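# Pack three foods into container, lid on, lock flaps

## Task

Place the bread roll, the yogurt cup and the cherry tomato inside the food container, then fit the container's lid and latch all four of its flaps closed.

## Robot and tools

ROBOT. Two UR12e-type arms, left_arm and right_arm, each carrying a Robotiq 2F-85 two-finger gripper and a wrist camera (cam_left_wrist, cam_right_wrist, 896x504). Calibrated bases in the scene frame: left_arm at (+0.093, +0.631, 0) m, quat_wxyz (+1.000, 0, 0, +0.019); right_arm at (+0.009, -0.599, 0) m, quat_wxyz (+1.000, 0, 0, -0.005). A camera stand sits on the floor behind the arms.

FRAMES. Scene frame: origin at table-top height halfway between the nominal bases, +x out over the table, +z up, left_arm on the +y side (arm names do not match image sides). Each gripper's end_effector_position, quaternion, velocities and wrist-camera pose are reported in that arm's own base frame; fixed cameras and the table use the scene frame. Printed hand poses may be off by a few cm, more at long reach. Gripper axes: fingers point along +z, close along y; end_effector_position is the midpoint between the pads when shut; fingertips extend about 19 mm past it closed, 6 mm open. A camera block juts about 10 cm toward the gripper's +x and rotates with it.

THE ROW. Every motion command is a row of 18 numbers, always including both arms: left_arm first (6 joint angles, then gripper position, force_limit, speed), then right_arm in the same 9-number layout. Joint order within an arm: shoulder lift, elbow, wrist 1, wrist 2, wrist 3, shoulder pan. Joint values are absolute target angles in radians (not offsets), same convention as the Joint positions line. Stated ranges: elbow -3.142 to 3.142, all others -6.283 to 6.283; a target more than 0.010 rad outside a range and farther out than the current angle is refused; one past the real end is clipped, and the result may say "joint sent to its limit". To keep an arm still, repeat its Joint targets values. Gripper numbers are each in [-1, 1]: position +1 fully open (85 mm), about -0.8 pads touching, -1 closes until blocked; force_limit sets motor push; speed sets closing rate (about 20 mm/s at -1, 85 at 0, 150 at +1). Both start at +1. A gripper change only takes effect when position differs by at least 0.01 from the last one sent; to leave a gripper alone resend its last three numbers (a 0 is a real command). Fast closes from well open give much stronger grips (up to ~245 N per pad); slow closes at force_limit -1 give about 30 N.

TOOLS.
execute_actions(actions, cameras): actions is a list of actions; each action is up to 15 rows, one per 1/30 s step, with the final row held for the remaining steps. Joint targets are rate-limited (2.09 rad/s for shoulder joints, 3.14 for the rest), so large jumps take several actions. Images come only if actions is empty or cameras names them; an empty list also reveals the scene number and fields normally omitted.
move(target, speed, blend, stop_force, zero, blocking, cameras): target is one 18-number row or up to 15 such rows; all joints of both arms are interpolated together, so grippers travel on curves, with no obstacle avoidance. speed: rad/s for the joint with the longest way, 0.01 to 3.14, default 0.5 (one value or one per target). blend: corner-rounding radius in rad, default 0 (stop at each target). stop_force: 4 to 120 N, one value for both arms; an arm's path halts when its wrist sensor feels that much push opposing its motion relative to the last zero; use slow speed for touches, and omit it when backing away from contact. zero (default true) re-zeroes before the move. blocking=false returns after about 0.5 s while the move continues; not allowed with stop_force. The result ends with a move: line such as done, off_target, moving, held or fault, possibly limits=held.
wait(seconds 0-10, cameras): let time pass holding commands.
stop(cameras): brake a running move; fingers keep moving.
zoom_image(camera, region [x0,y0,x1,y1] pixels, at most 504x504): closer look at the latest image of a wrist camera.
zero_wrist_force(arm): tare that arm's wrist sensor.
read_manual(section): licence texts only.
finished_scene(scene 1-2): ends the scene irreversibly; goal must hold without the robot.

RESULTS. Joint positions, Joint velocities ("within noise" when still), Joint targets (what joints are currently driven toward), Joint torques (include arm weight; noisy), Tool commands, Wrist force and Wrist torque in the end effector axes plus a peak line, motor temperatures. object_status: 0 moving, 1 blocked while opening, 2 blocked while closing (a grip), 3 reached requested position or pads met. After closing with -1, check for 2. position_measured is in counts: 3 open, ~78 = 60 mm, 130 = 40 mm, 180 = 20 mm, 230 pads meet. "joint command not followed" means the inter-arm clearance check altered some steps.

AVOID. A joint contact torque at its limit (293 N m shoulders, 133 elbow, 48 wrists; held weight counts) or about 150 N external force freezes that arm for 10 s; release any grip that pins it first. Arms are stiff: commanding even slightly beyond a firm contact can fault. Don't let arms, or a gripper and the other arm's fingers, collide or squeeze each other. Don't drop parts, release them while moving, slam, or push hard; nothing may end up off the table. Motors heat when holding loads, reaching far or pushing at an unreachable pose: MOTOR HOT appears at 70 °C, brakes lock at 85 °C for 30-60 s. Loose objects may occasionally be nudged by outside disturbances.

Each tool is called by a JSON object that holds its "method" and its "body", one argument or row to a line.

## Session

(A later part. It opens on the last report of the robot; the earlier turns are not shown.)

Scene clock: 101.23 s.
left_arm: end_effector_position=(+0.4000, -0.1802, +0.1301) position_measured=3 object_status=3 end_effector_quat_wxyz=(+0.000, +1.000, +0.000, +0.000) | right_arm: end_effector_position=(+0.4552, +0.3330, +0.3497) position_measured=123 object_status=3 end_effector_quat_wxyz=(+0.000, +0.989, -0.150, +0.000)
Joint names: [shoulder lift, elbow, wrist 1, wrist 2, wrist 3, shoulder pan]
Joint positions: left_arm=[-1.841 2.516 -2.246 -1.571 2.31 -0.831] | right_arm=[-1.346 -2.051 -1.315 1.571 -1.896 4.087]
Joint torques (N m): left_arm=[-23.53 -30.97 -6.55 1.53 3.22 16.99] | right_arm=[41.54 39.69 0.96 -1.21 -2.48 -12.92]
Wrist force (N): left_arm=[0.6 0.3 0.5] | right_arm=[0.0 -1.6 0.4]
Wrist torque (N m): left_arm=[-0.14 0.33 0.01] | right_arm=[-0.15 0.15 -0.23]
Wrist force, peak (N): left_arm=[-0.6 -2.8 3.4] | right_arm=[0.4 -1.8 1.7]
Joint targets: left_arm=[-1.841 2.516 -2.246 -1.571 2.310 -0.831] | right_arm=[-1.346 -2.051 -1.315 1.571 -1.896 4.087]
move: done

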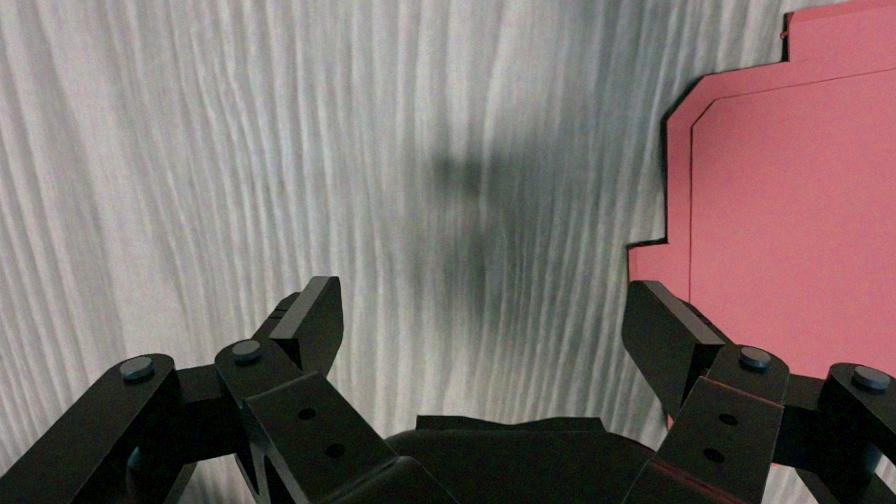

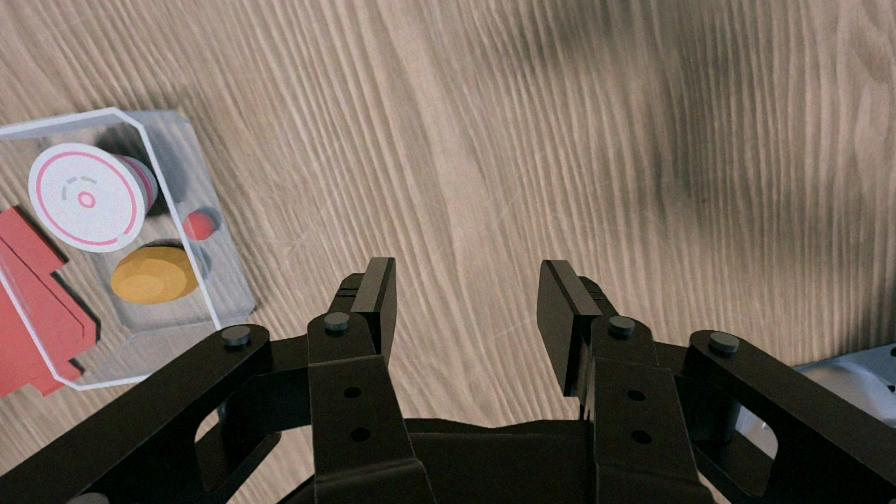

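{"method": "move", "body": {
  "target": [-1.285,2.7585,-3.405,-2.578,4.293,-0.2195,1,1,1,-1.346,-2.051,-1.315,1.571,-1.896,4.087,0.05,-0.8,-1],
  "speed": 0.8,
  "cameras": ["cam_left_wrist"]
}}

{"method": "zoom_image", "body": {
  "camera": "cam_left_wrist",
  "region": [200, 0, 700, 280]
}}

Scene clock: 104.93 s.
left_arm: end_effector_position=(+0.3701, -0.1501, +0.1001) position_measured=3 object_status=3 end_effector_quat_wxyz=(+0.354, +0.612, -0.612, +0.354) | right_arm: end_effector_position=(+0.4552, +0.3330, +0.3497) position_measured=123 object_status=3 end_effector_quat_wxyz=(+0.000, +0.989, -0.150, +0.000)
Joint names: [shoulder lift, elbow, wrist 1, wrist 2, wrist 3, shoulder pan]
Joint positions: left_arm=[-1.285 2.758 -3.405 -2.578 4.293 -0.22] | right_arm=[-1.346 -2.051 -1.315 1.571 -1.896 4.087]
Joint torques (N m): left_arm=[-14.99 -3.38 -7.13 -5.41 2.85 13.59] | right_arm=[43.38 41.19 1.46 -1.34 -2.04 -14.59]
Wrist force (N): left_arm=[0.1 0.1 0.4] | right_arm=[-0.1 -1.4 0.6]
Wrist torque (N m): left_arm=[0.02 0.09 -0.07] | right_arm=[-0.10 0.18 -0.24]
Wrist force, peak (N): left_arm=[0.4 0.1 1.3] | right_arm=[0.2 -2.4 0.5]
Joint targets: left_arm=[-1.285 2.759 -3.405 -2.578 4.293 -0.219] | right_arm=[-1.346 -2.051 -1.315 1.571 -1.896 4.087]
move: done
Images, in order (width x height): cam_left_wrist 896x504.

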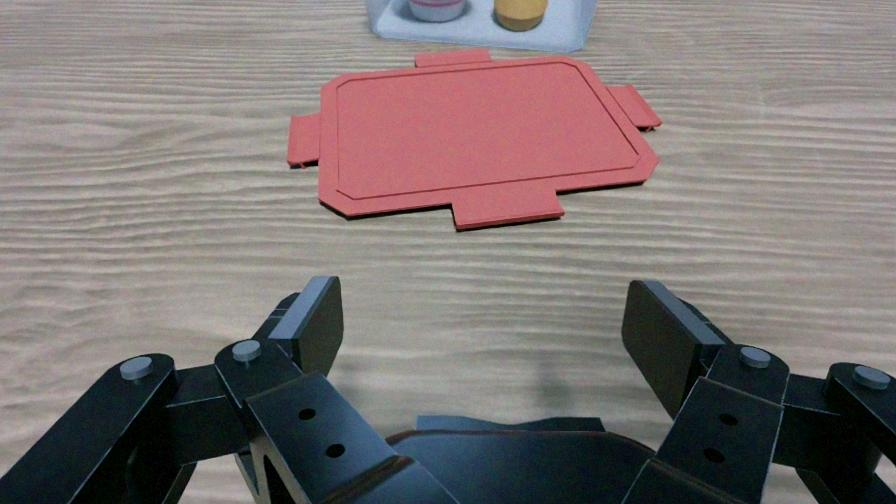

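Scaled by 1.008 from the camera's 896x504 image, which has a finer 1280x720 frame.

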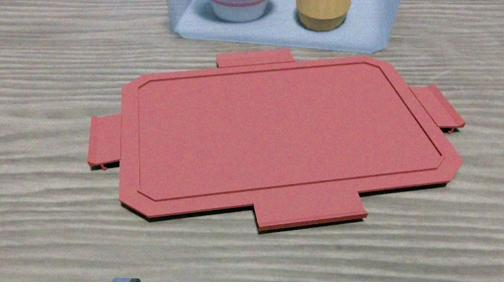

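{"method": "zoom_image", "body": {
  "camera": "cam_left_wrist",
  "region": [560, 60, 680, 200]
}}

{"method": "zoom_image", "body": {
  "camera": "cam_left_wrist",
  "region": [430, 160, 590, 250]
}}

Scaled by 3.600 from the camera's 896x504 image, which has a finer 1280x720 frame.

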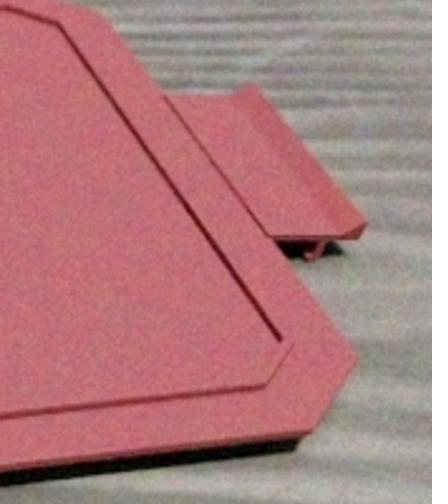

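Scaled by 3.150 from the camera's 896x504 image, which has a finer 1280x720 frame.

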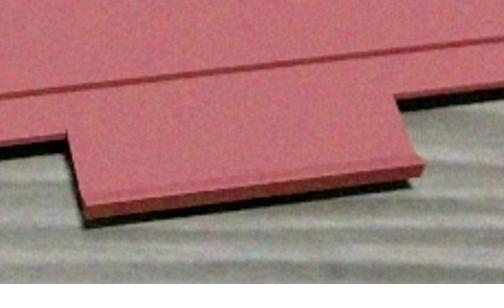

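{"method": "move", "body": {
  "target": [
    [-1.9351,2.329,-1.9649,-1.571,0.2674,-1.1126,1,1,1,-1.346,-2.051,-1.315,1.571,-1.896,4.087,0.05,-0.8,-1],
    [-1.7302,2.5094,-2.3502,-1.571,0.2674,-1.1126,1,1,1,-1.346,-2.051,-1.315,1.571,-1.896,4.087,0.05,-0.8,-1]
  ],
  "speed": 1.2,
  "cameras": ["cam_left_wrist"]
}}

Scene clock: 111.07 s.
left_arm: end_effector_position=(+0.3460, -0.3080, +0.1002) position_measured=3 object_status=3 end_effector_quat_wxyz=(+0.000, +0.637, +0.771, +0.000) | right_arm: end_effector_position=(+0.4552, +0.3330, +0.3497) position_measured=123 object_status=3 end_effector_quat_wxyz=(+0.000, +0.989, -0.150, +0.000)
Joint names: [shoulder lift, elbow, wrist 1, wrist 2, wrist 3, shoulder pan]
Joint positions: left_arm=[-1.73 2.509 -2.35 -1.571 0.267 -1.113] | right_arm=[-1.346 -2.051 -1.315 1.571 -1.896 4.087]
Joint torques (N m): left_arm=[-7.8 -29.92 -7.2 2.6 -3.14 -13.16] | right_arm=[42.07 41.21 1.54 -0.49 -1.92 -13.63]
Wrist force (N): left_arm=[0.3 0.4 0.2] | right_arm=[0.3 -1.7 0.9]
Wrist torque (N m): left_arm=[-0.16 0.37 0.15] | right_arm=[-0.16 0.10 -0.24]
Wrist force, peak (N): left_arm=[0.7 0.0 3.5] | right_arm=[0.1 -2.3 1.1]
Joint targets: left_arm=[-1.730 2.509 -2.350 -1.571 0.267 -1.113] | right_arm=[-1.346 -2.051 -1.315 1.571 -1.896 4.087]
move: done
Images, in order (width x height): cam_left_wrist 896x504.

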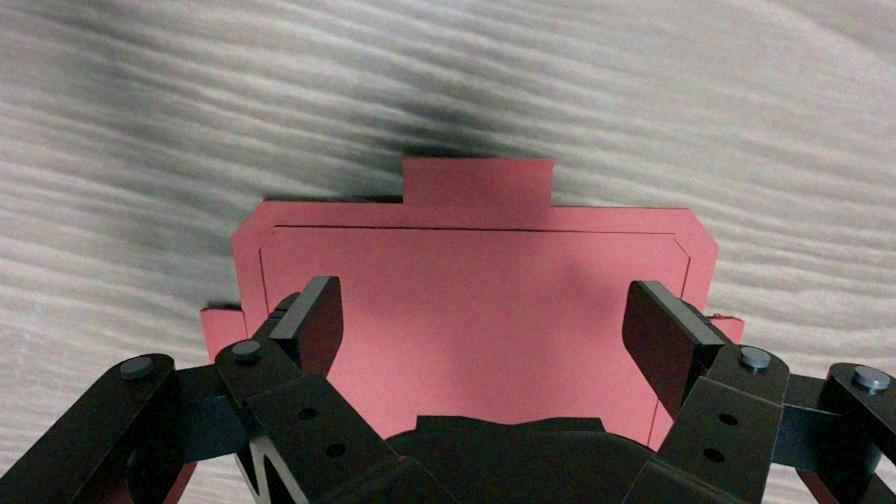

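{"method": "move", "body": {
  "target": [-1.6458,2.5743,-2.4995,-1.571,0.3175,-1.0811,1,1,1,-1.346,-2.051,-1.315,1.571,-1.896,4.087,0.05,-0.8,-1],
  "speed": 0.4,
  "cameras": ["cam_left_wrist"]
}}

Scene clock: 112.30 s.
left_arm: end_effector_position=(+0.3495, -0.2856, +0.0502) position_measured=3 object_status=3 end_effector_quat_wxyz=(+0.000, +0.644, +0.765, +0.000) | right_arm: end_effector_position=(+0.4552, +0.3330, +0.3497) position_measured=123 object_status=3 end_effector_quat_wxyz=(+0.000, +0.989, -0.150, +0.000)
Joint names: [shoulder lift, elbow, wrist 1, wrist 2, wrist 3, shoulder pan]
Joint positions: left_arm=[-1.646 2.574 -2.499 -1.571 0.317 -1.081] | right_arm=[-1.346 -2.051 -1.315 1.571 -1.896 4.087]
Joint torques (N m): left_arm=[-9.22 -24.39 -7.54 2.36 2.74 19.6] | right_arm=[42.16 40.38 1.39 -0.46 -1.93 -11.46]
Wrist force (N): left_arm=[0.5 0.4 0.6] | right_arm=[0.4 -2.2 1.1]
Wrist torque (N m): left_arm=[-0.14 0.36 0.02] | right_arm=[-0.24 0.08 -0.24]
Wrist force, peak (N): left_arm=[1.0 1.1 2.2] | right_arm=[0.4 -2.2 1.1]
Joint targets: left_arm=[-1.646 2.574 -2.499 -1.571 0.318 -1.081] | right_arm=[-1.346 -2.051 -1.315 1.571 -1.896 4.087]
move: done
Images, in order (width x height): cam_left_wrist 896x504.

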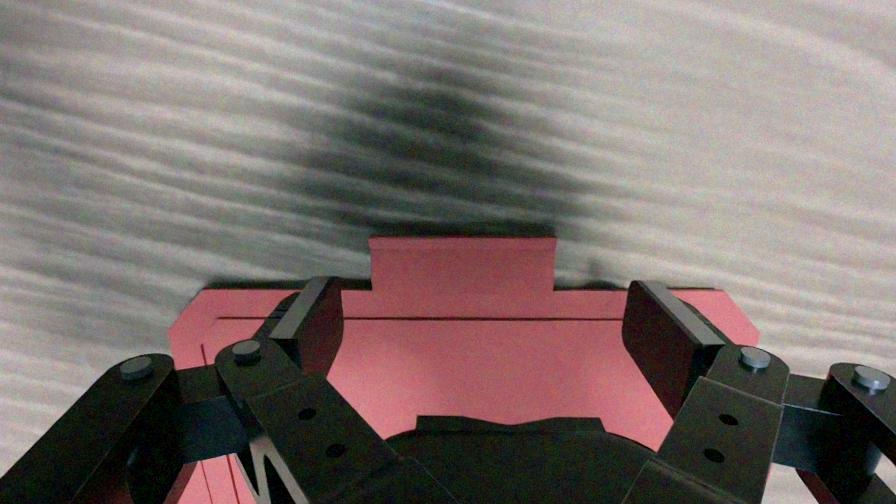

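{"method": "move", "body": {
  "target": [-1.5619,2.604,-2.6131,-1.571,0.3197,-1.0789,1,1,1,-1.346,-2.051,-1.315,1.571,-1.896,4.087,0.05,-0.8,-1],
  "speed": 0.06,
  "stop_force": 5,
  "cameras": ["cam_left_wrist"]
}}

Scene clock: 115.47 s.
left_arm: end_effector_position=(+0.3488, -0.2824, +0.0160) position_measured=3 object_status=3 end_effector_quat_wxyz=(+0.000, +0.644, +0.765, +0.000) | right_arm: end_effector_position=(+0.4552, +0.3330, +0.3497) position_measured=123 object_status=3 end_effector_quat_wxyz=(+0.000, +0.989, -0.150, +0.000)
Joint names: [shoulder lift, elbow, wrist 1, wrist 2, wrist 3, shoulder pan]
Joint positions: left_arm=[-1.562 2.604 -2.613 -1.571 0.32 -1.079] | right_arm=[-1.346 -2.051 -1.315 1.571 -1.896 4.087]
Joint torques (N m): left_arm=[-10.93 -19.25 -7.3 2.22 3.29 17.92] | right_arm=[43.15 38.91 1.31 -0.49 -2.02 -12.98]
Wrist force (N): left_arm=[0.5 0.4 0.4] | right_arm=[-0.3 -1.8 0.6]
Wrist torque (N m): left_arm=[-0.16 0.36 0.00] | right_arm=[-0.18 0.21 -0.24]
Wrist force, peak (N): left_arm=[0.7 0.3 1.0] | right_arm=[0.1 -1.8 1.6]
Joint targets: left_arm=[-1.562 2.604 -2.613 -1.571 0.320 -1.079] | right_arm=[-1.346 -2.051 -1.315 1.571 -1.896 4.087]
move: done
Images, in order (width x height): cam_left_wrist 896x504.

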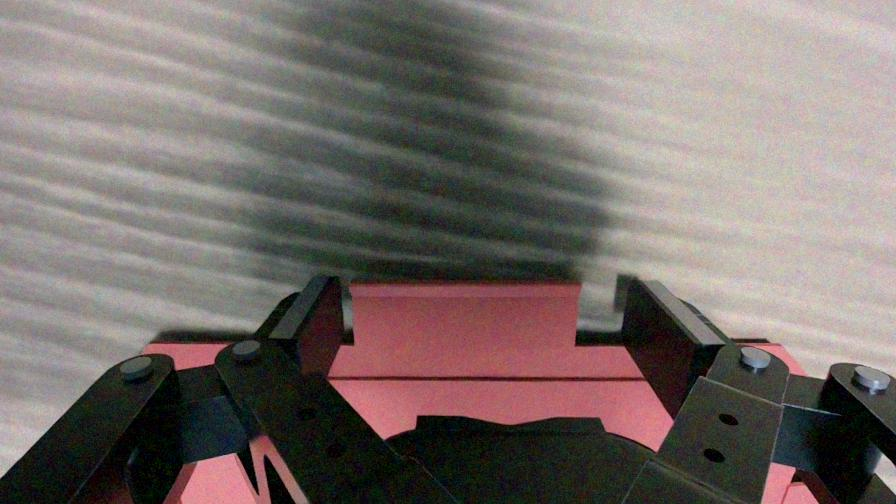

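{"method": "move", "body": {
  "target": [-1.5619,2.604,-2.6131,-1.571,0.3197,-1.0789,-1,-0.2,-1,-1.346,-2.051,-1.315,1.571,-1.896,4.087,0.05,-0.8,-1]
}}

{"method": "move", "body": {
  "target": [-1.6458,2.5743,-2.4995,-1.571,0.3175,-1.0811,-1,-0.2,-1,-1.346,-2.051,-1.315,1.571,-1.896,4.087,0.05,-0.8,-1],
  "speed": 0.06,
  "cameras": ["all"]
}}

Scene clock: 117.83 s.
left_arm: end_effector_position=(+0.3488, -0.2824, +0.0160) position_measured=54 object_status=0 end_effector_quat_wxyz=(+0.000, +0.644, +0.765, +0.000) | right_arm: end_effector_position=(+0.4552, +0.3330, +0.3497) position_measured=123 object_status=3 end_effector_quat_wxyz=(+0.000, +0.989, -0.150, +0.000)
Joint names: [shoulder lift, elbow, wrist 1, wrist 2, wrist 3, shoulder pan]
Joint positions: left_arm=[-1.562 2.604 -2.613 -1.571 0.32 -1.079] | right_arm=[-1.346 -2.051 -1.315 1.571 -1.896 4.087]
Joint torques (N m): left_arm=[-9.51 -19.55 -5.25 2.36 3.43 16.68] | right_arm=[43.54 41.61 1.42 -0.3 -1.69 -15.62]
Wrist force (N): left_arm=[5.1 -1.6 -20.3] | right_arm=[0.5 -1.7 0.7]
Wrist torque (N m): left_arm=[-0.06 0.41 0.04] | right_arm=[-0.16 0.07 -0.24]
Wrist force, peak (N): left_arm=[5.1 -1.4 -20.7] | right_arm=[-0.2 -2.1 1.3]
Joint targets: left_arm=[-1.562 2.604 -2.613 -1.571 0.320 -1.079] | right_arm=[-1.346 -2.051 -1.315 1.571 -1.896 4.087]
move: done

Scene clock: 120.10 s.
left_arm: end_effector_position=(+0.3495, -0.2856, +0.0501) position_measured=54 object_status=2 end_effector_quat_wxyz=(+0.000, +0.644, +0.765, +0.000) | right_arm: end_effector_position=(+0.4552, +0.3330, +0.3497) position_measured=123 object_status=3 end_effector_quat_wxyz=(+0.000, +0.989, -0.150, +0.000)
Joint names: [shoulder lift, elbow, wrist 1, wrist 2, wrist 3, shoulder pan]
Joint positions: left_arm=[-1.646 2.574 -2.5 -1.571 0.318 -1.081] | right_arm=[-1.346 -2.051 -1.315 1.571 -1.896 4.087]
Joint torques (N m): left_arm=[-32.55 -38.48 -0.44 1.72 -3.43 -15.64] | right_arm=[42.38 41.68 1.54 -0.14 -1.66 -13]
Wrist force (N): left_arm=[0.4 0.4 1.3] | right_arm=[0.3 -1.6 0.9]
Wrist torque (N m): left_arm=[-0.14 0.36 0.14] | right_arm=[-0.13 0.11 -0.25]
Wrist force, peak (N): left_arm=[5.3 -1.7 -20.5] | right_arm=[-0.2 -2.4 1.0]
Joint targets: left_arm=[-1.646 2.574 -2.499 -1.571 0.318 -1.081] | right_arm=[-1.346 -2.051 -1.315 1.571 -1.896 4.087]
move: done

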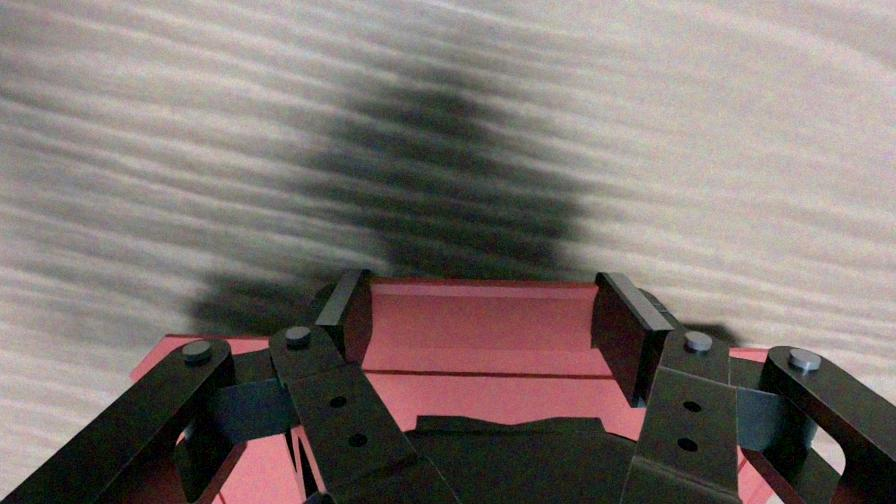

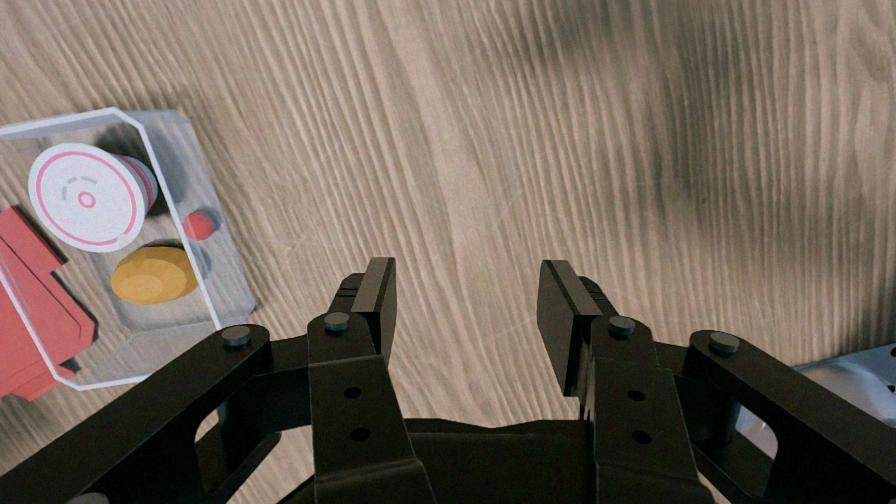

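{"method": "move", "body": {
  "target": [-1.7302,2.5094,-2.3502,-1.571,0.2874,-1.1126,-1,-0.2,-1,-1.346,-2.051,-1.315,1.571,-1.896,4.287,0.05,-0.8,-1],
  "speed": 0.1,
  "cameras": ["all"]
}}

{"method": "zoom_image", "body": {
  "camera": "cam_right_wrist",
  "region": [0, 0, 380, 400]
}}

Scene clock: 122.70 s.
left_arm: end_effector_position=(+0.3460, -0.3080, +0.1001) position_measured=54 object_status=2 end_effector_quat_wxyz=(+0.000, +0.644, +0.765, +0.000) | right_arm: end_effector_position=(+0.3800, +0.4167, +0.3497) position_measured=123 object_status=3 end_effector_quat_wxyz=(+0.000, +0.999, -0.050, +0.000)
Joint names: [shoulder lift, elbow, wrist 1, wrist 2, wrist 3, shoulder pan]
Joint positions: left_arm=[-1.73 2.509 -2.35 -1.571 0.287 -1.113] | right_arm=[-1.346 -2.051 -1.315 1.571 -1.896 4.287]
Joint torques (N m): left_arm=[-31.02 -43.54 -0.18 1.48 -3.31 -17.78] | right_arm=[30.09 46.34 1.79 0.05 -1.67 16.65]
Wrist force (N): left_arm=[0.4 0.6 1.5] | right_arm=[-0.3 -1.7 0.7]
Wrist torque (N m): left_arm=[-0.15 0.35 0.13] | right_arm=[-0.18 0.23 -0.28]
Wrist force, peak (N): left_arm=[0.7 0.8 1.7] | right_arm=[0.1 -2.4 1.0]
Joint targets: left_arm=[-1.730 2.509 -2.350 -1.571 0.287 -1.113] | right_arm=[-1.346 -2.051 -1.315 1.571 -1.896 4.287]
move: done

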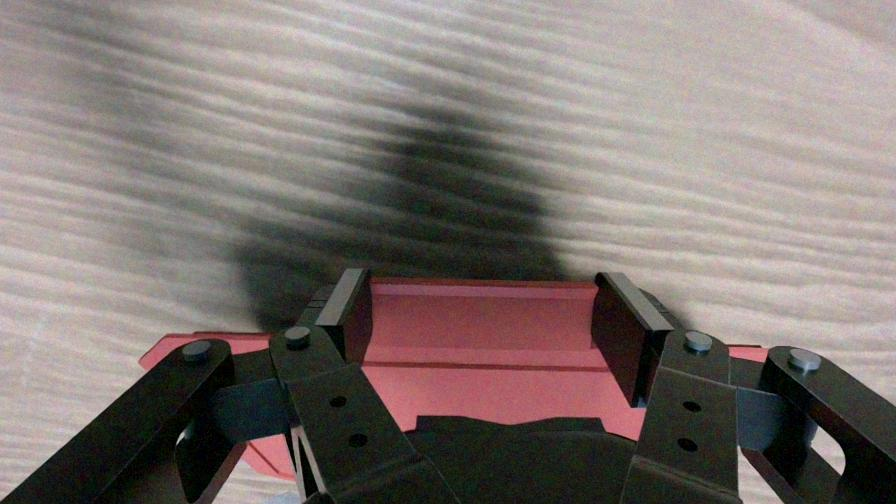

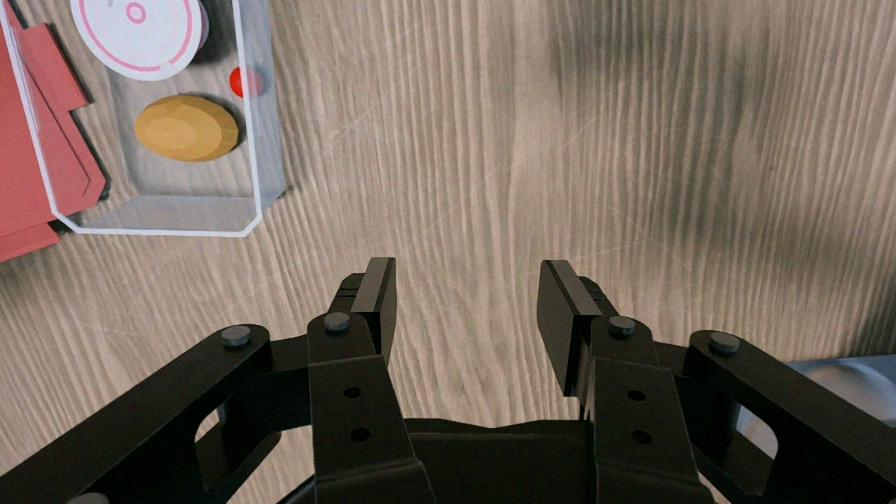

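Scaled by 1.260 from the camera's 896x504 image, which has a finer 1280x720 frame.

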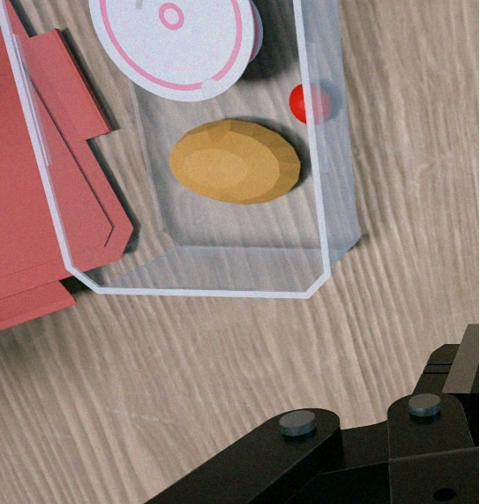

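{"method": "move", "body": {
  "target": [
    [-1.6458,2.5743,-2.4995,-1.571,0.3175,-1.0811,-1,-0.2,-1,-1.346,-2.051,-1.315,1.571,-1.896,4.287,0.05,-0.8,-1],
    [-1.5619,2.604,-2.6131,-1.571,0.3197,-1.0789,-1,-0.2,-1,-1.346,-2.051,-1.315,1.571,-1.896,4.287,0.05,-0.8,-1]
  ],
  "speed": 0.1,
  "stop_force": 8
}}

{"method": "move", "body": {
  "target": [
    [-1.5619,2.604,-2.6131,-1.571,0.3197,-1.0789,1,-0.2,-1,-1.346,-2.051,-1.315,1.571,-1.896,4.287,0.05,-0.8,-1],
    [-1.71,1.804,-1.665,-1.571,2.07,-1.074,1,-0.2,-1,-1.346,-2.051,-1.315,1.571,-1.896,4.287,0.05,-0.8,-1]
  ],
  "speed": 0.7,
  "cameras": ["all"]
}}

Scene clock: 127.03 s.
left_arm: end_effector_position=(+0.3488, -0.2824, +0.0162) position_measured=54 object_status=2 end_effector_quat_wxyz=(+0.000, +0.644, +0.765, +0.000) | right_arm: end_effector_position=(+0.3799, +0.4167, +0.3497) position_measured=123 object_status=3 end_effector_quat_wxyz=(+0.000, +0.999, -0.050, +0.000)
Joint names: [shoulder lift, elbow, wrist 1, wrist 2, wrist 3, shoulder pan]
Joint positions: left_arm=[-1.563 2.604 -2.612 -1.571 0.32 -1.079] | right_arm=[-1.346 -2.051 -1.315 1.571 -1.896 4.287]
Joint torques (N m): left_arm=[-31.61 -30.67 0.21 0.87 2.62 12.28] | right_arm=[21.35 54.2 1.91 0.1 -1.23 16.6]
Wrist force (N): left_arm=[0.8 0.2 -8.1] | right_arm=[0.5 -2.2 0.8]
Wrist torque (N m): left_arm=[-0.06 0.37 0.01] | right_arm=[-0.25 0.11 -0.28]
Wrist force, peak (N): left_arm=[2.9 -1.0 -10.5] | right_arm=[0.3 -2.4 0.8]
Joint targets: left_arm=[-1.563 2.604 -2.612 -1.571 0.320 -1.079] | right_arm=[-1.346 -2.051 -1.315 1.571 -1.896 4.287]
move: contact (left_arm); path passed 1 of 2 targets

Scene clock: 131.40 s.
left_arm: end_effector_position=(+0.4409, -0.4479, +0.4499) position_measured=3 object_status=3 end_effector_quat_wxyz=(+0.000, +1.000, -0.001, +0.000) | right_arm: end_effector_position=(+0.3799, +0.4167, +0.3497) position_measured=123 object_status=3 end_effector_quat_wxyz=(+0.000, +0.999, -0.050, +0.000)
Joint names: [shoulder lift, elbow, wrist 1, wrist 2, wrist 3, shoulder pan]
Joint positions: left_arm=[-1.71 1.804 -1.665 -1.571 2.07 -1.074] | right_arm=[-1.346 -2.051 -1.315 1.571 -1.896 4.287]
Joint torques (N m): left_arm=[-41.98 -56.26 -1.21 0.25 3.07 14.85] | right_arm=[22.28 56.68 1.46 0.14 -1.5 18.72]
Wrist force (N): left_arm=[0.5 0.5 0.7] | right_arm=[0.5 -1.7 0.7]
Wrist torque (N m): left_arm=[-0.13 0.33 0.01] | right_arm=[-0.18 0.10 -0.28]
Wrist force, peak (N): left_arm=[0.9 0.1 -7.6] | right_arm=[0.4 -2.4 0.9]
Joint targets: left_arm=[-1.710 1.804 -1.665 -1.571 2.070 -1.074] | right_arm=[-1.346 -2.051 -1.315 1.571 -1.896 4.287]
move: done

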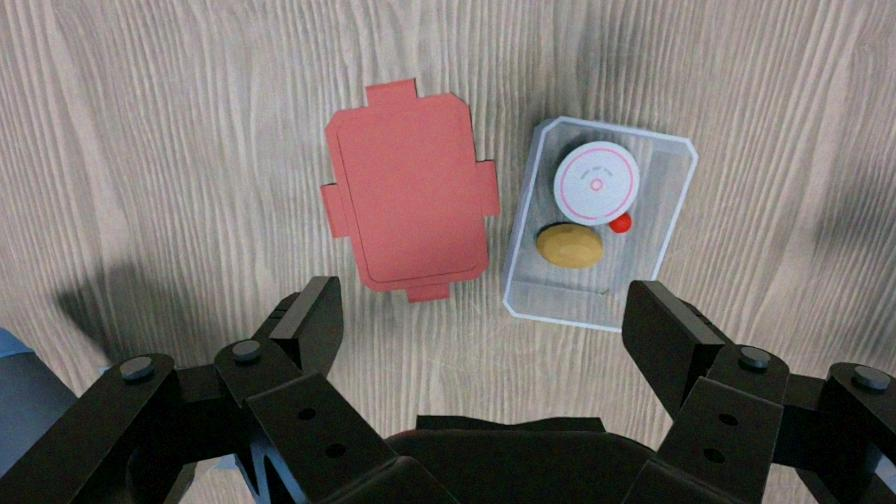

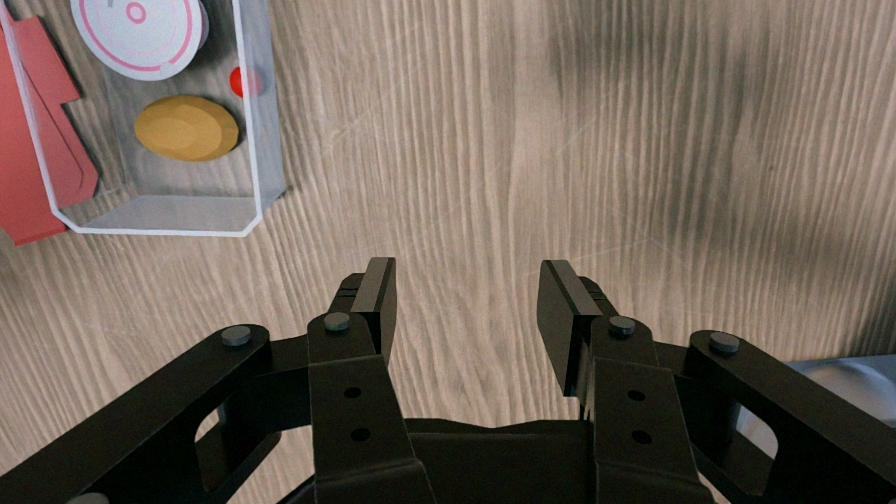

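{"method": "move", "body": {
  "target": [
    [-1.4875,2.2323,-2.3158,-1.571,2.0356,-0.947,1,-0.2,-1,-1.9448,-1.5866,-1.181,1.571,1.178,4.5271,1,-0.8,1],
    [-1.4875,2.2323,-2.3158,-1.571,2.0356,-0.947,1,-0.2,-1,-2.0456,-1.6938,-0.973,1.571,1.178,4.5271,1,-0.8,1]
  ],
  "speed": 0.9,
  "cameras": ["all"]
}}

Scene clock: 135.53 s.
left_arm: end_effector_position=(+0.4880, -0.3985, +0.1609) position_measured=3 object_status=3 end_effector_quat_wxyz=(+0.000, +0.998, +0.068, +0.000) | right_arm: end_effector_position=(+0.3555, +0.7489, +0.2858) position_measured=3 object_status=3 end_effector_quat_wxyz=(+0.000, -0.372, +0.928, +0.000)
Joint names: [shoulder lift, elbow, wrist 1, wrist 2, wrist 3, shoulder pan]
Joint positions: left_arm=[-1.519 2.173 -2.225 -1.571 2.04 -0.965] | right_arm=[-1.829 -1.676 -1.207 1.571 0.576 4.481]
Joint torques (N m): left_arm=[-26.95 -32.82 -6.91 -0.15 -3.37 16.66] | right_arm=[84.94 39.47 1.19 0.52 -2.55 -10.14]
Wrist force (N): left_arm=[0.4 0.8 0.5] | right_arm=[-0.6 -1.8 1.0]
Wrist torque (N m): left_arm=[-0.09 0.39 0.14] | right_arm=[-0.11 0.32 -0.30]
Wrist force, peak (N): left_arm=[0.7 0.1 1.5] | right_arm=[-2.0 5.9 5.4]
Joint targets: left_arm=[-1.519 2.173 -2.225 -1.571 2.040 -0.965] | right_arm=[-1.829 -1.676 -1.207 1.571 0.576 4.481]
move: held (right_arm; a check stopped the path), off_target (left_arm; braked when a check withheld steps of right_arm); path passed 0 of 2 targets; limits=held; left_arm: the wrist 1 is farthest, 0.091 rad from its target; right_arm: the wrist 3 is farthest, 0.602 rad from its target
joint command not followed: on one or more control steps a check withheld the commanded joint targets of the right arm, and it was not sent them on those steps.
cause: the commanded joint targets, or the way to them, would bring a part of the robot too close to another arm (this arm's gripper and a part of the left arm just beyond the elbow, 15 mm apart when this arm was first held).

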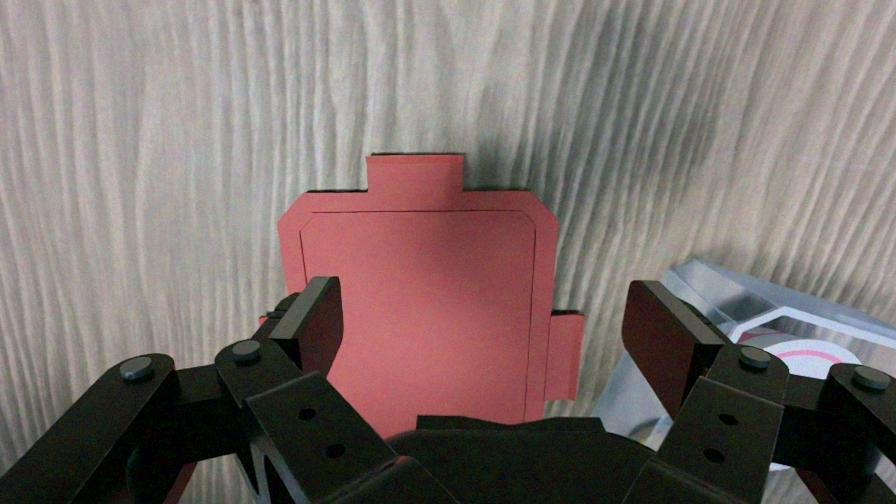

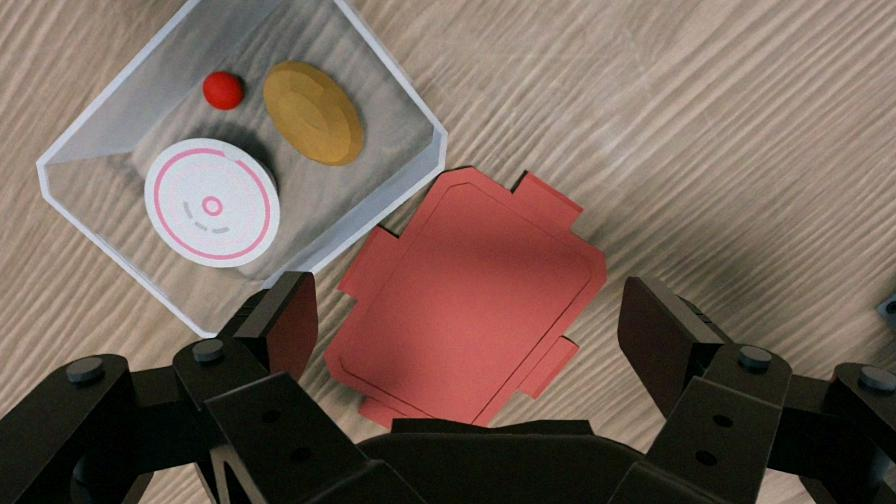

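{"method": "move", "body": {
  "target": [
    [-1.519,2.173,-2.225,-1.571,2.04,-0.965,1,-0.2,-1,-1.829,-1.676,-1.207,1.571,0.576,3.9,1,-0.8,1],
    [-1.7289,2.4604,-2.3023,-1.571,1.564,-1.4186,1,-0.2,-1,-1.829,-1.676,-1.207,1.571,-0.8,3.9,1,-0.8,1],
    [-1.7289,2.4604,-2.3023,-1.571,1.564,-1.4186,1,-0.2,-1,-2.2782,-1.3017,-1.1325,1.571,-2.188,4.3018,1,-0.8,1]
  ],
  "speed": 1.0,
  "cameras": ["all"]
}}

Scene clock: 142.10 s.
left_arm: end_effector_position=(+0.2401, -0.4171, +0.1200) position_measured=3 object_status=3 end_effector_quat_wxyz=(+0.000, +0.997, +0.079, +0.000) | right_arm: end_effector_position=(+0.6290, +0.7842, +0.1671) position_measured=3 object_status=3 end_effector_quat_wxyz=(+0.000, +0.995, -0.104, +0.000)
Joint names: [shoulder lift, elbow, wrist 1, wrist 2, wrist 3, shoulder pan]
Joint positions: left_arm=[-1.729 2.46 -2.302 -1.571 1.564 -1.419] | right_arm=[-2.176 -1.387 -1.149 1.571 -1.864 4.21]
Joint torques (N m): left_arm=[-31.26 -29.96 -7.29 -1.01 -3.23 -16.06] | right_arm=[106.03 38.31 1.17 -0.83 1.46 -13.82]
Wrist force (N): left_arm=[0.4 0.6 0.4] | right_arm=[-0.1 -1.5 0.7]
Wrist torque (N m): left_arm=[-0.09 0.36 0.13] | right_arm=[-0.12 0.23 -0.39]
Wrist force, peak (N): left_arm=[1.9 0.1 0.4] | right_arm=[-14.1 -20.2 7.9]
Joint targets: left_arm=[-1.729 2.460 -2.302 -1.571 1.564 -1.419] | right_arm=[-2.176 -1.387 -1.149 1.571 -1.864 4.210]
move: held (right_arm; a check stopped the path); path passed 2 of 3 targets; limits=held; right_arm: the wrist 3 is farthest, 0.324 rad from its target
joint command not followed: on one or more control steps a check withheld the commanded joint targets of the right arm, and it was not sent them on those steps.
cause: the commanded joint targets, or the way to them, would bring a part of the robot too close to another arm (a part of this arm just beyond the elbow and a part of the left arm just beyond the wrist 2, at the place that arm is still heading or pushing toward).

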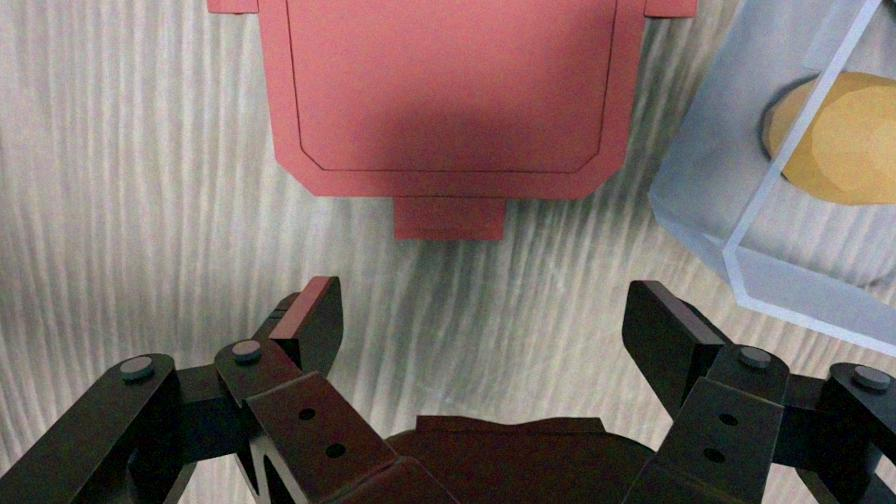

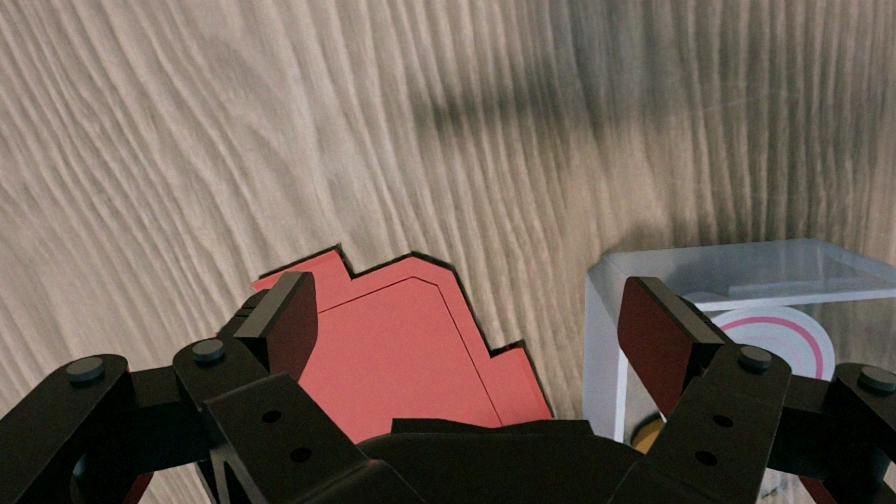

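{"method": "move", "body": {
  "target": [
    [-1.7289,2.4604,-2.3023,-1.571,1.564,-1.4186,1,-0.2,-1,-1.829,-1.676,-1.207,1.571,-0.8,3.9,1,-0.8,1],
    [-1.7297,2.5096,-2.3507,-1.571,0.313,-1.0984,1,-0.2,-1,-1.829,-1.676,-1.207,1.571,-0.8,3.9,1,-0.8,1]
  ],
  "speed": 1.0,
  "cameras": ["cam_left_wrist"]
}}

Scene clock: 146.50 s.
left_arm: end_effector_position=(+0.3503, -0.3031, +0.0998) position_measured=3 object_status=3 end_effector_quat_wxyz=(+0.000, +0.649, +0.761, +0.000) | right_arm: end_effector_position=(+0.7082, +0.4311, +0.2860) position_measured=3 object_status=3 end_effector_quat_wxyz=(+0.000, +0.703, -0.711, +0.000)
Joint names: [shoulder lift, elbow, wrist 1, wrist 2, wrist 3, shoulder pan]
Joint positions: left_arm=[-1.73 2.51 -2.351 -1.571 0.313 -1.098] | right_arm=[-1.829 -1.676 -1.207 1.571 -0.8 3.9]
Joint torques (N m): left_arm=[-29.47 -28.66 -6.86 -1.75 -3.6 13.52] | right_arm=[83.11 38.31 1.2 -0.31 2.01 -13.38]
Wrist force (N): left_arm=[0.7 0.7 0.6] | right_arm=[-0.8 -1.9 0.7]
Wrist torque (N m): left_arm=[-0.12 0.31 0.14] | right_arm=[-0.12 0.34 -0.42]
Wrist force, peak (N): left_arm=[1.2 1.2 0.8] | right_arm=[-1.3 -3.7 2.4]
Joint targets: left_arm=[-1.730 2.510 -2.351 -1.571 0.313 -1.098] | right_arm=[-1.829 -1.676 -1.207 1.571 -0.800 3.900]
move: done
Images, in order (width x height): cam_left_wrist 896x504.

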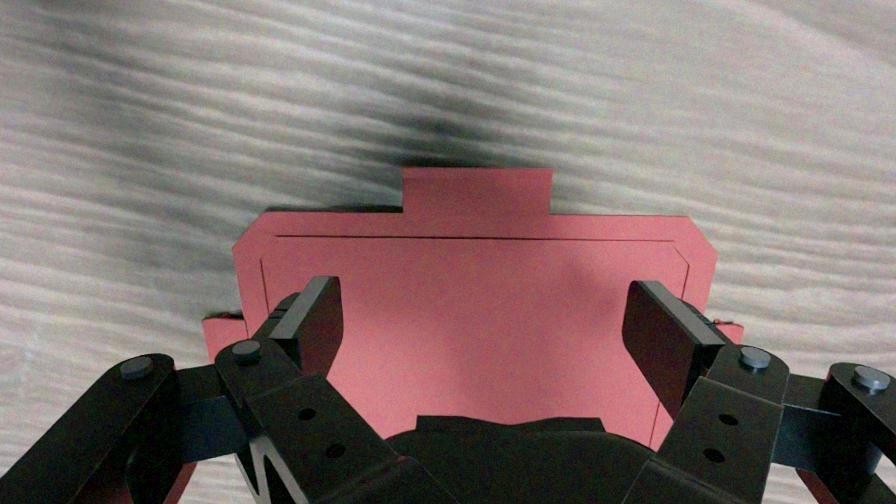

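{"method": "move", "body": {
  "target": [
    [-1.5499,2.5914,-2.6123,-1.571,0.3406,-1.0710,1,-0.2,-1,-1.829,-1.676,-1.207,1.571,-0.8,3.9,1,-0.8,1],
    [-1.5499,2.5914,-2.6123,-1.571,0.3406,-1.0710,-1,-0.2,-1,-1.829,-1.676,-1.207,1.571,-0.8,3.9,1,-0.8,1]
  ],
  "speed": 0.4,
  "cameras": ["cam_left_wrist"]
}}

{"method": "move", "body": {
  "target": [-1.6286,2.667,-2.6092,-1.571,0.3947,-1.0169,-1,-0.2,-1,-1.829,-1.676,-1.207,1.571,-0.8,3.9,1,-0.8,1],
  "speed": 0.15,
  "cameras": ["all"]
}}

Scene clock: 149.47 s.
left_arm: end_effector_position=(+0.3547, -0.2864, +0.0160) position_measured=56 object_status=0 end_effector_quat_wxyz=(+0.000, +0.649, +0.761, +0.000) | right_arm: end_effector_position=(+0.7082, +0.4311, +0.2860) position_measured=3 object_status=3 end_effector_quat_wxyz=(+0.000, +0.703, -0.711, +0.000)
Joint names: [shoulder lift, elbow, wrist 1, wrist 2, wrist 3, shoulder pan]
Joint positions: left_arm=[-1.55 2.591 -2.612 -1.571 0.341 -1.071] | right_arm=[-1.829 -1.676 -1.207 1.571 -0.8 3.9]
Joint torques (N m): left_arm=[-11.67 -11.94 -1.11 5.32 3.06 16.32] | right_arm=[81.43 39.3 1 0.52 2.16 -11.97]
Wrist force (N): left_arm=[0.6 -13.2 -57.8] | right_arm=[-0.4 -1.9 0.8]
Wrist torque (N m): left_arm=[2.14 0.33 -0.05] | right_arm=[-0.11 0.26 -0.41]
Wrist force, peak (N): left_arm=[0.6 -13.2 -57.8] | right_arm=[-1.2 -2.4 0.8]
Joint targets: left_arm=[-1.550 2.591 -2.612 -1.571 0.341 -1.071] | right_arm=[-1.829 -1.676 -1.207 1.571 -0.800 3.900]
move: done
Images, in order (width x height): cam_left_wrist 896x504.

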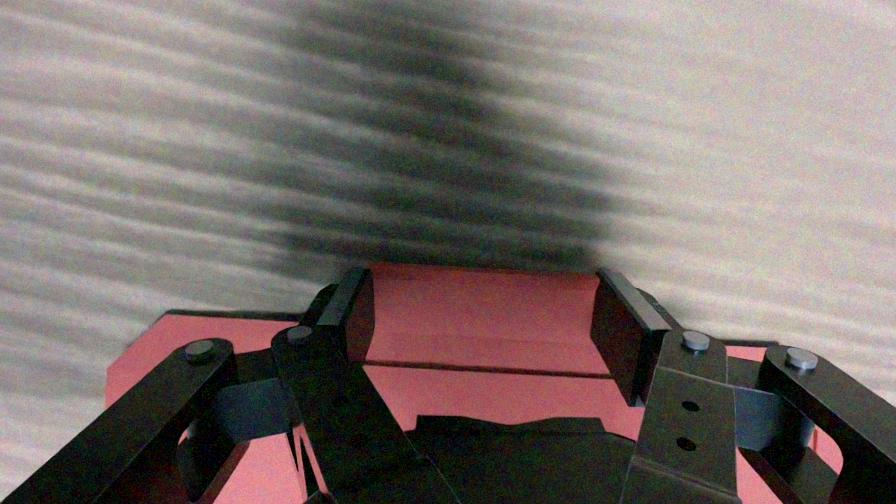

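Scene clock: 150.43 s.
left_arm: end_effector_position=(+0.3451, -0.2271, +0.0160) position_measured=56 object_status=2 end_effector_quat_wxyz=(+0.000, +0.649, +0.761, +0.000) | right_arm: end_effector_position=(+0.7082, +0.4311, +0.2860) position_measured=3 object_status=3 end_effector_quat_wxyz=(+0.000, +0.703, -0.711, +0.000)
Joint names: [shoulder lift, elbow, wrist 1, wrist 2, wrist 3, shoulder pan]
Joint positions: left_arm=[-1.628 2.667 -2.609 -1.571 0.395 -1.017] | right_arm=[-1.829 -1.676 -1.207 1.571 -0.8 3.9]
Joint torques (N m): left_arm=[-11.67 9.87 7.1 4.17 3.16 19.18] | right_arm=[82.09 39.89 1.27 0.35 2.32 -13.63]
Wrist force (N): left_arm=[-9.6 1.9 -48.9] | right_arm=[-0.4 -1.9 1.0]
Wrist torque (N m): left_arm=[1.62 0.16 -0.29] | right_arm=[-0.11 0.28 -0.41]
Wrist force, peak (N): left_arm=[0.4 -13.6 -57.9] | right_arm=[-0.4 -2.4 1.1]
Joint targets: left_arm=[-1.629 2.667 -2.609 -1.571 0.395 -1.017] | right_arm=[-1.829 -1.676 -1.207 1.571 -0.800 3.900]
move: done

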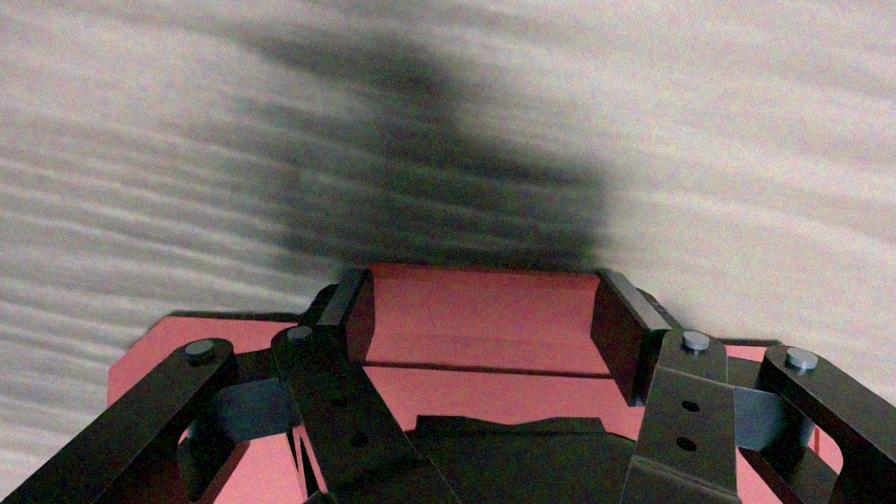

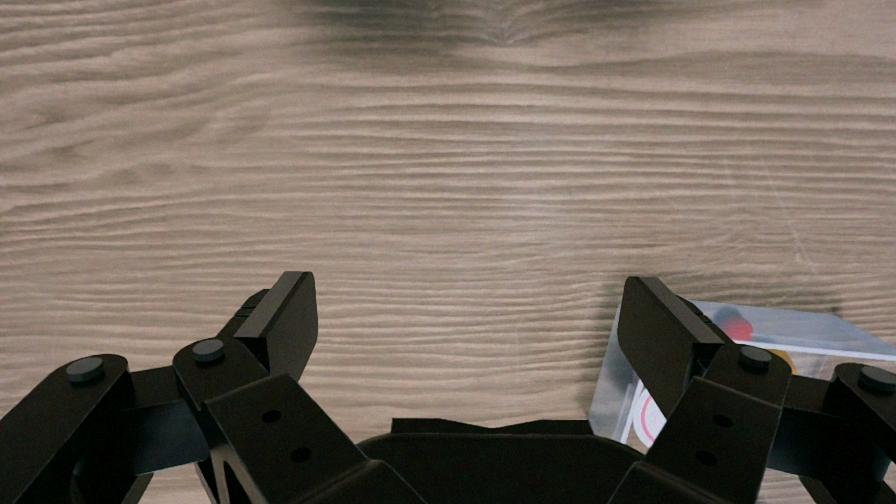

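{"method": "move", "body": {
  "target": [-1.6376,2.6645,-2.5977,-1.571,0.3947,-1.0169,-1,-0.2,-1,-2.1259,-1.5428,-1.0437,1.571,-0.5356,4.3836,1,-0.8,1],
  "speed": 0.7,
  "cameras": ["cam_right_wrist"]
}}

Scene clock: 152.60 s.
left_arm: end_effector_position=(+0.3452, -0.2272, +0.0191) position_measured=74 object_status=0 end_effector_quat_wxyz=(+0.000, +0.649, +0.761, +0.000) | right_arm: end_effector_position=(+0.4672, +0.8303, +0.1300) position_measured=3 object_status=3 end_effector_quat_wxyz=(+0.000, +0.776, -0.630, +0.000)
Joint names: [shoulder lift, elbow, wrist 1, wrist 2, wrist 3, shoulder pan]
Joint positions: left_arm=[-1.638 2.664 -2.598 -1.571 0.395 -1.017] | right_arm=[-2.126 -1.543 -1.044 1.571 -0.536 4.384]
Joint torques (N m): left_arm=[6.17 12.6 3.67 -2.1 3.01 7.95] | right_arm=[79.58 58.27 7.71 0.69 2.43 17.61]
Wrist force (N): left_arm=[-6.2 16.1 -57.7] | right_arm=[0.1 -1.6 1.4]
Wrist torque (N m): left_arm=[0.97 0.38 -0.23] | right_arm=[-0.09 0.21 -0.43]
Wrist force, peak (N): left_arm=[-3.0 15.8 -60.0] | right_arm=[-6.1 2.0 3.3]
Joint targets: left_arm=[-1.638 2.664 -2.598 -1.571 0.395 -1.017] | right_arm=[-2.126 -1.543 -1.044 1.571 -0.536 4.384]
move: done
Images, in order (width x height): cam_right_wrist 896x504.

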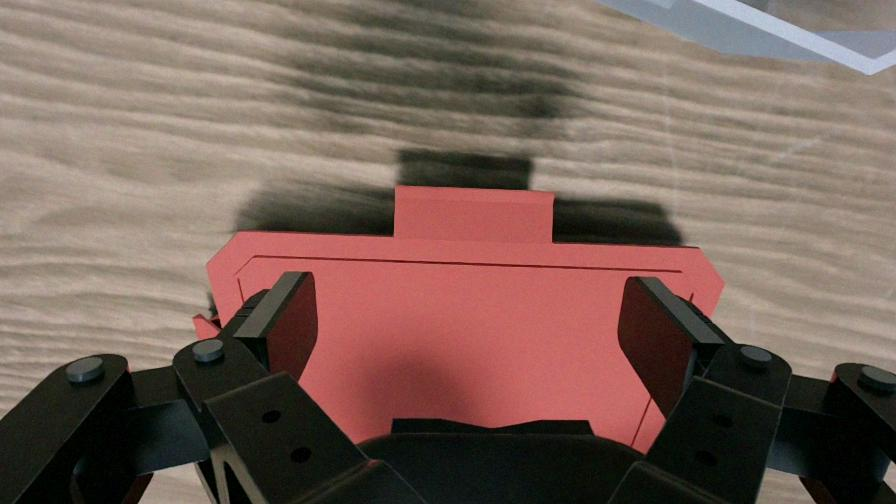

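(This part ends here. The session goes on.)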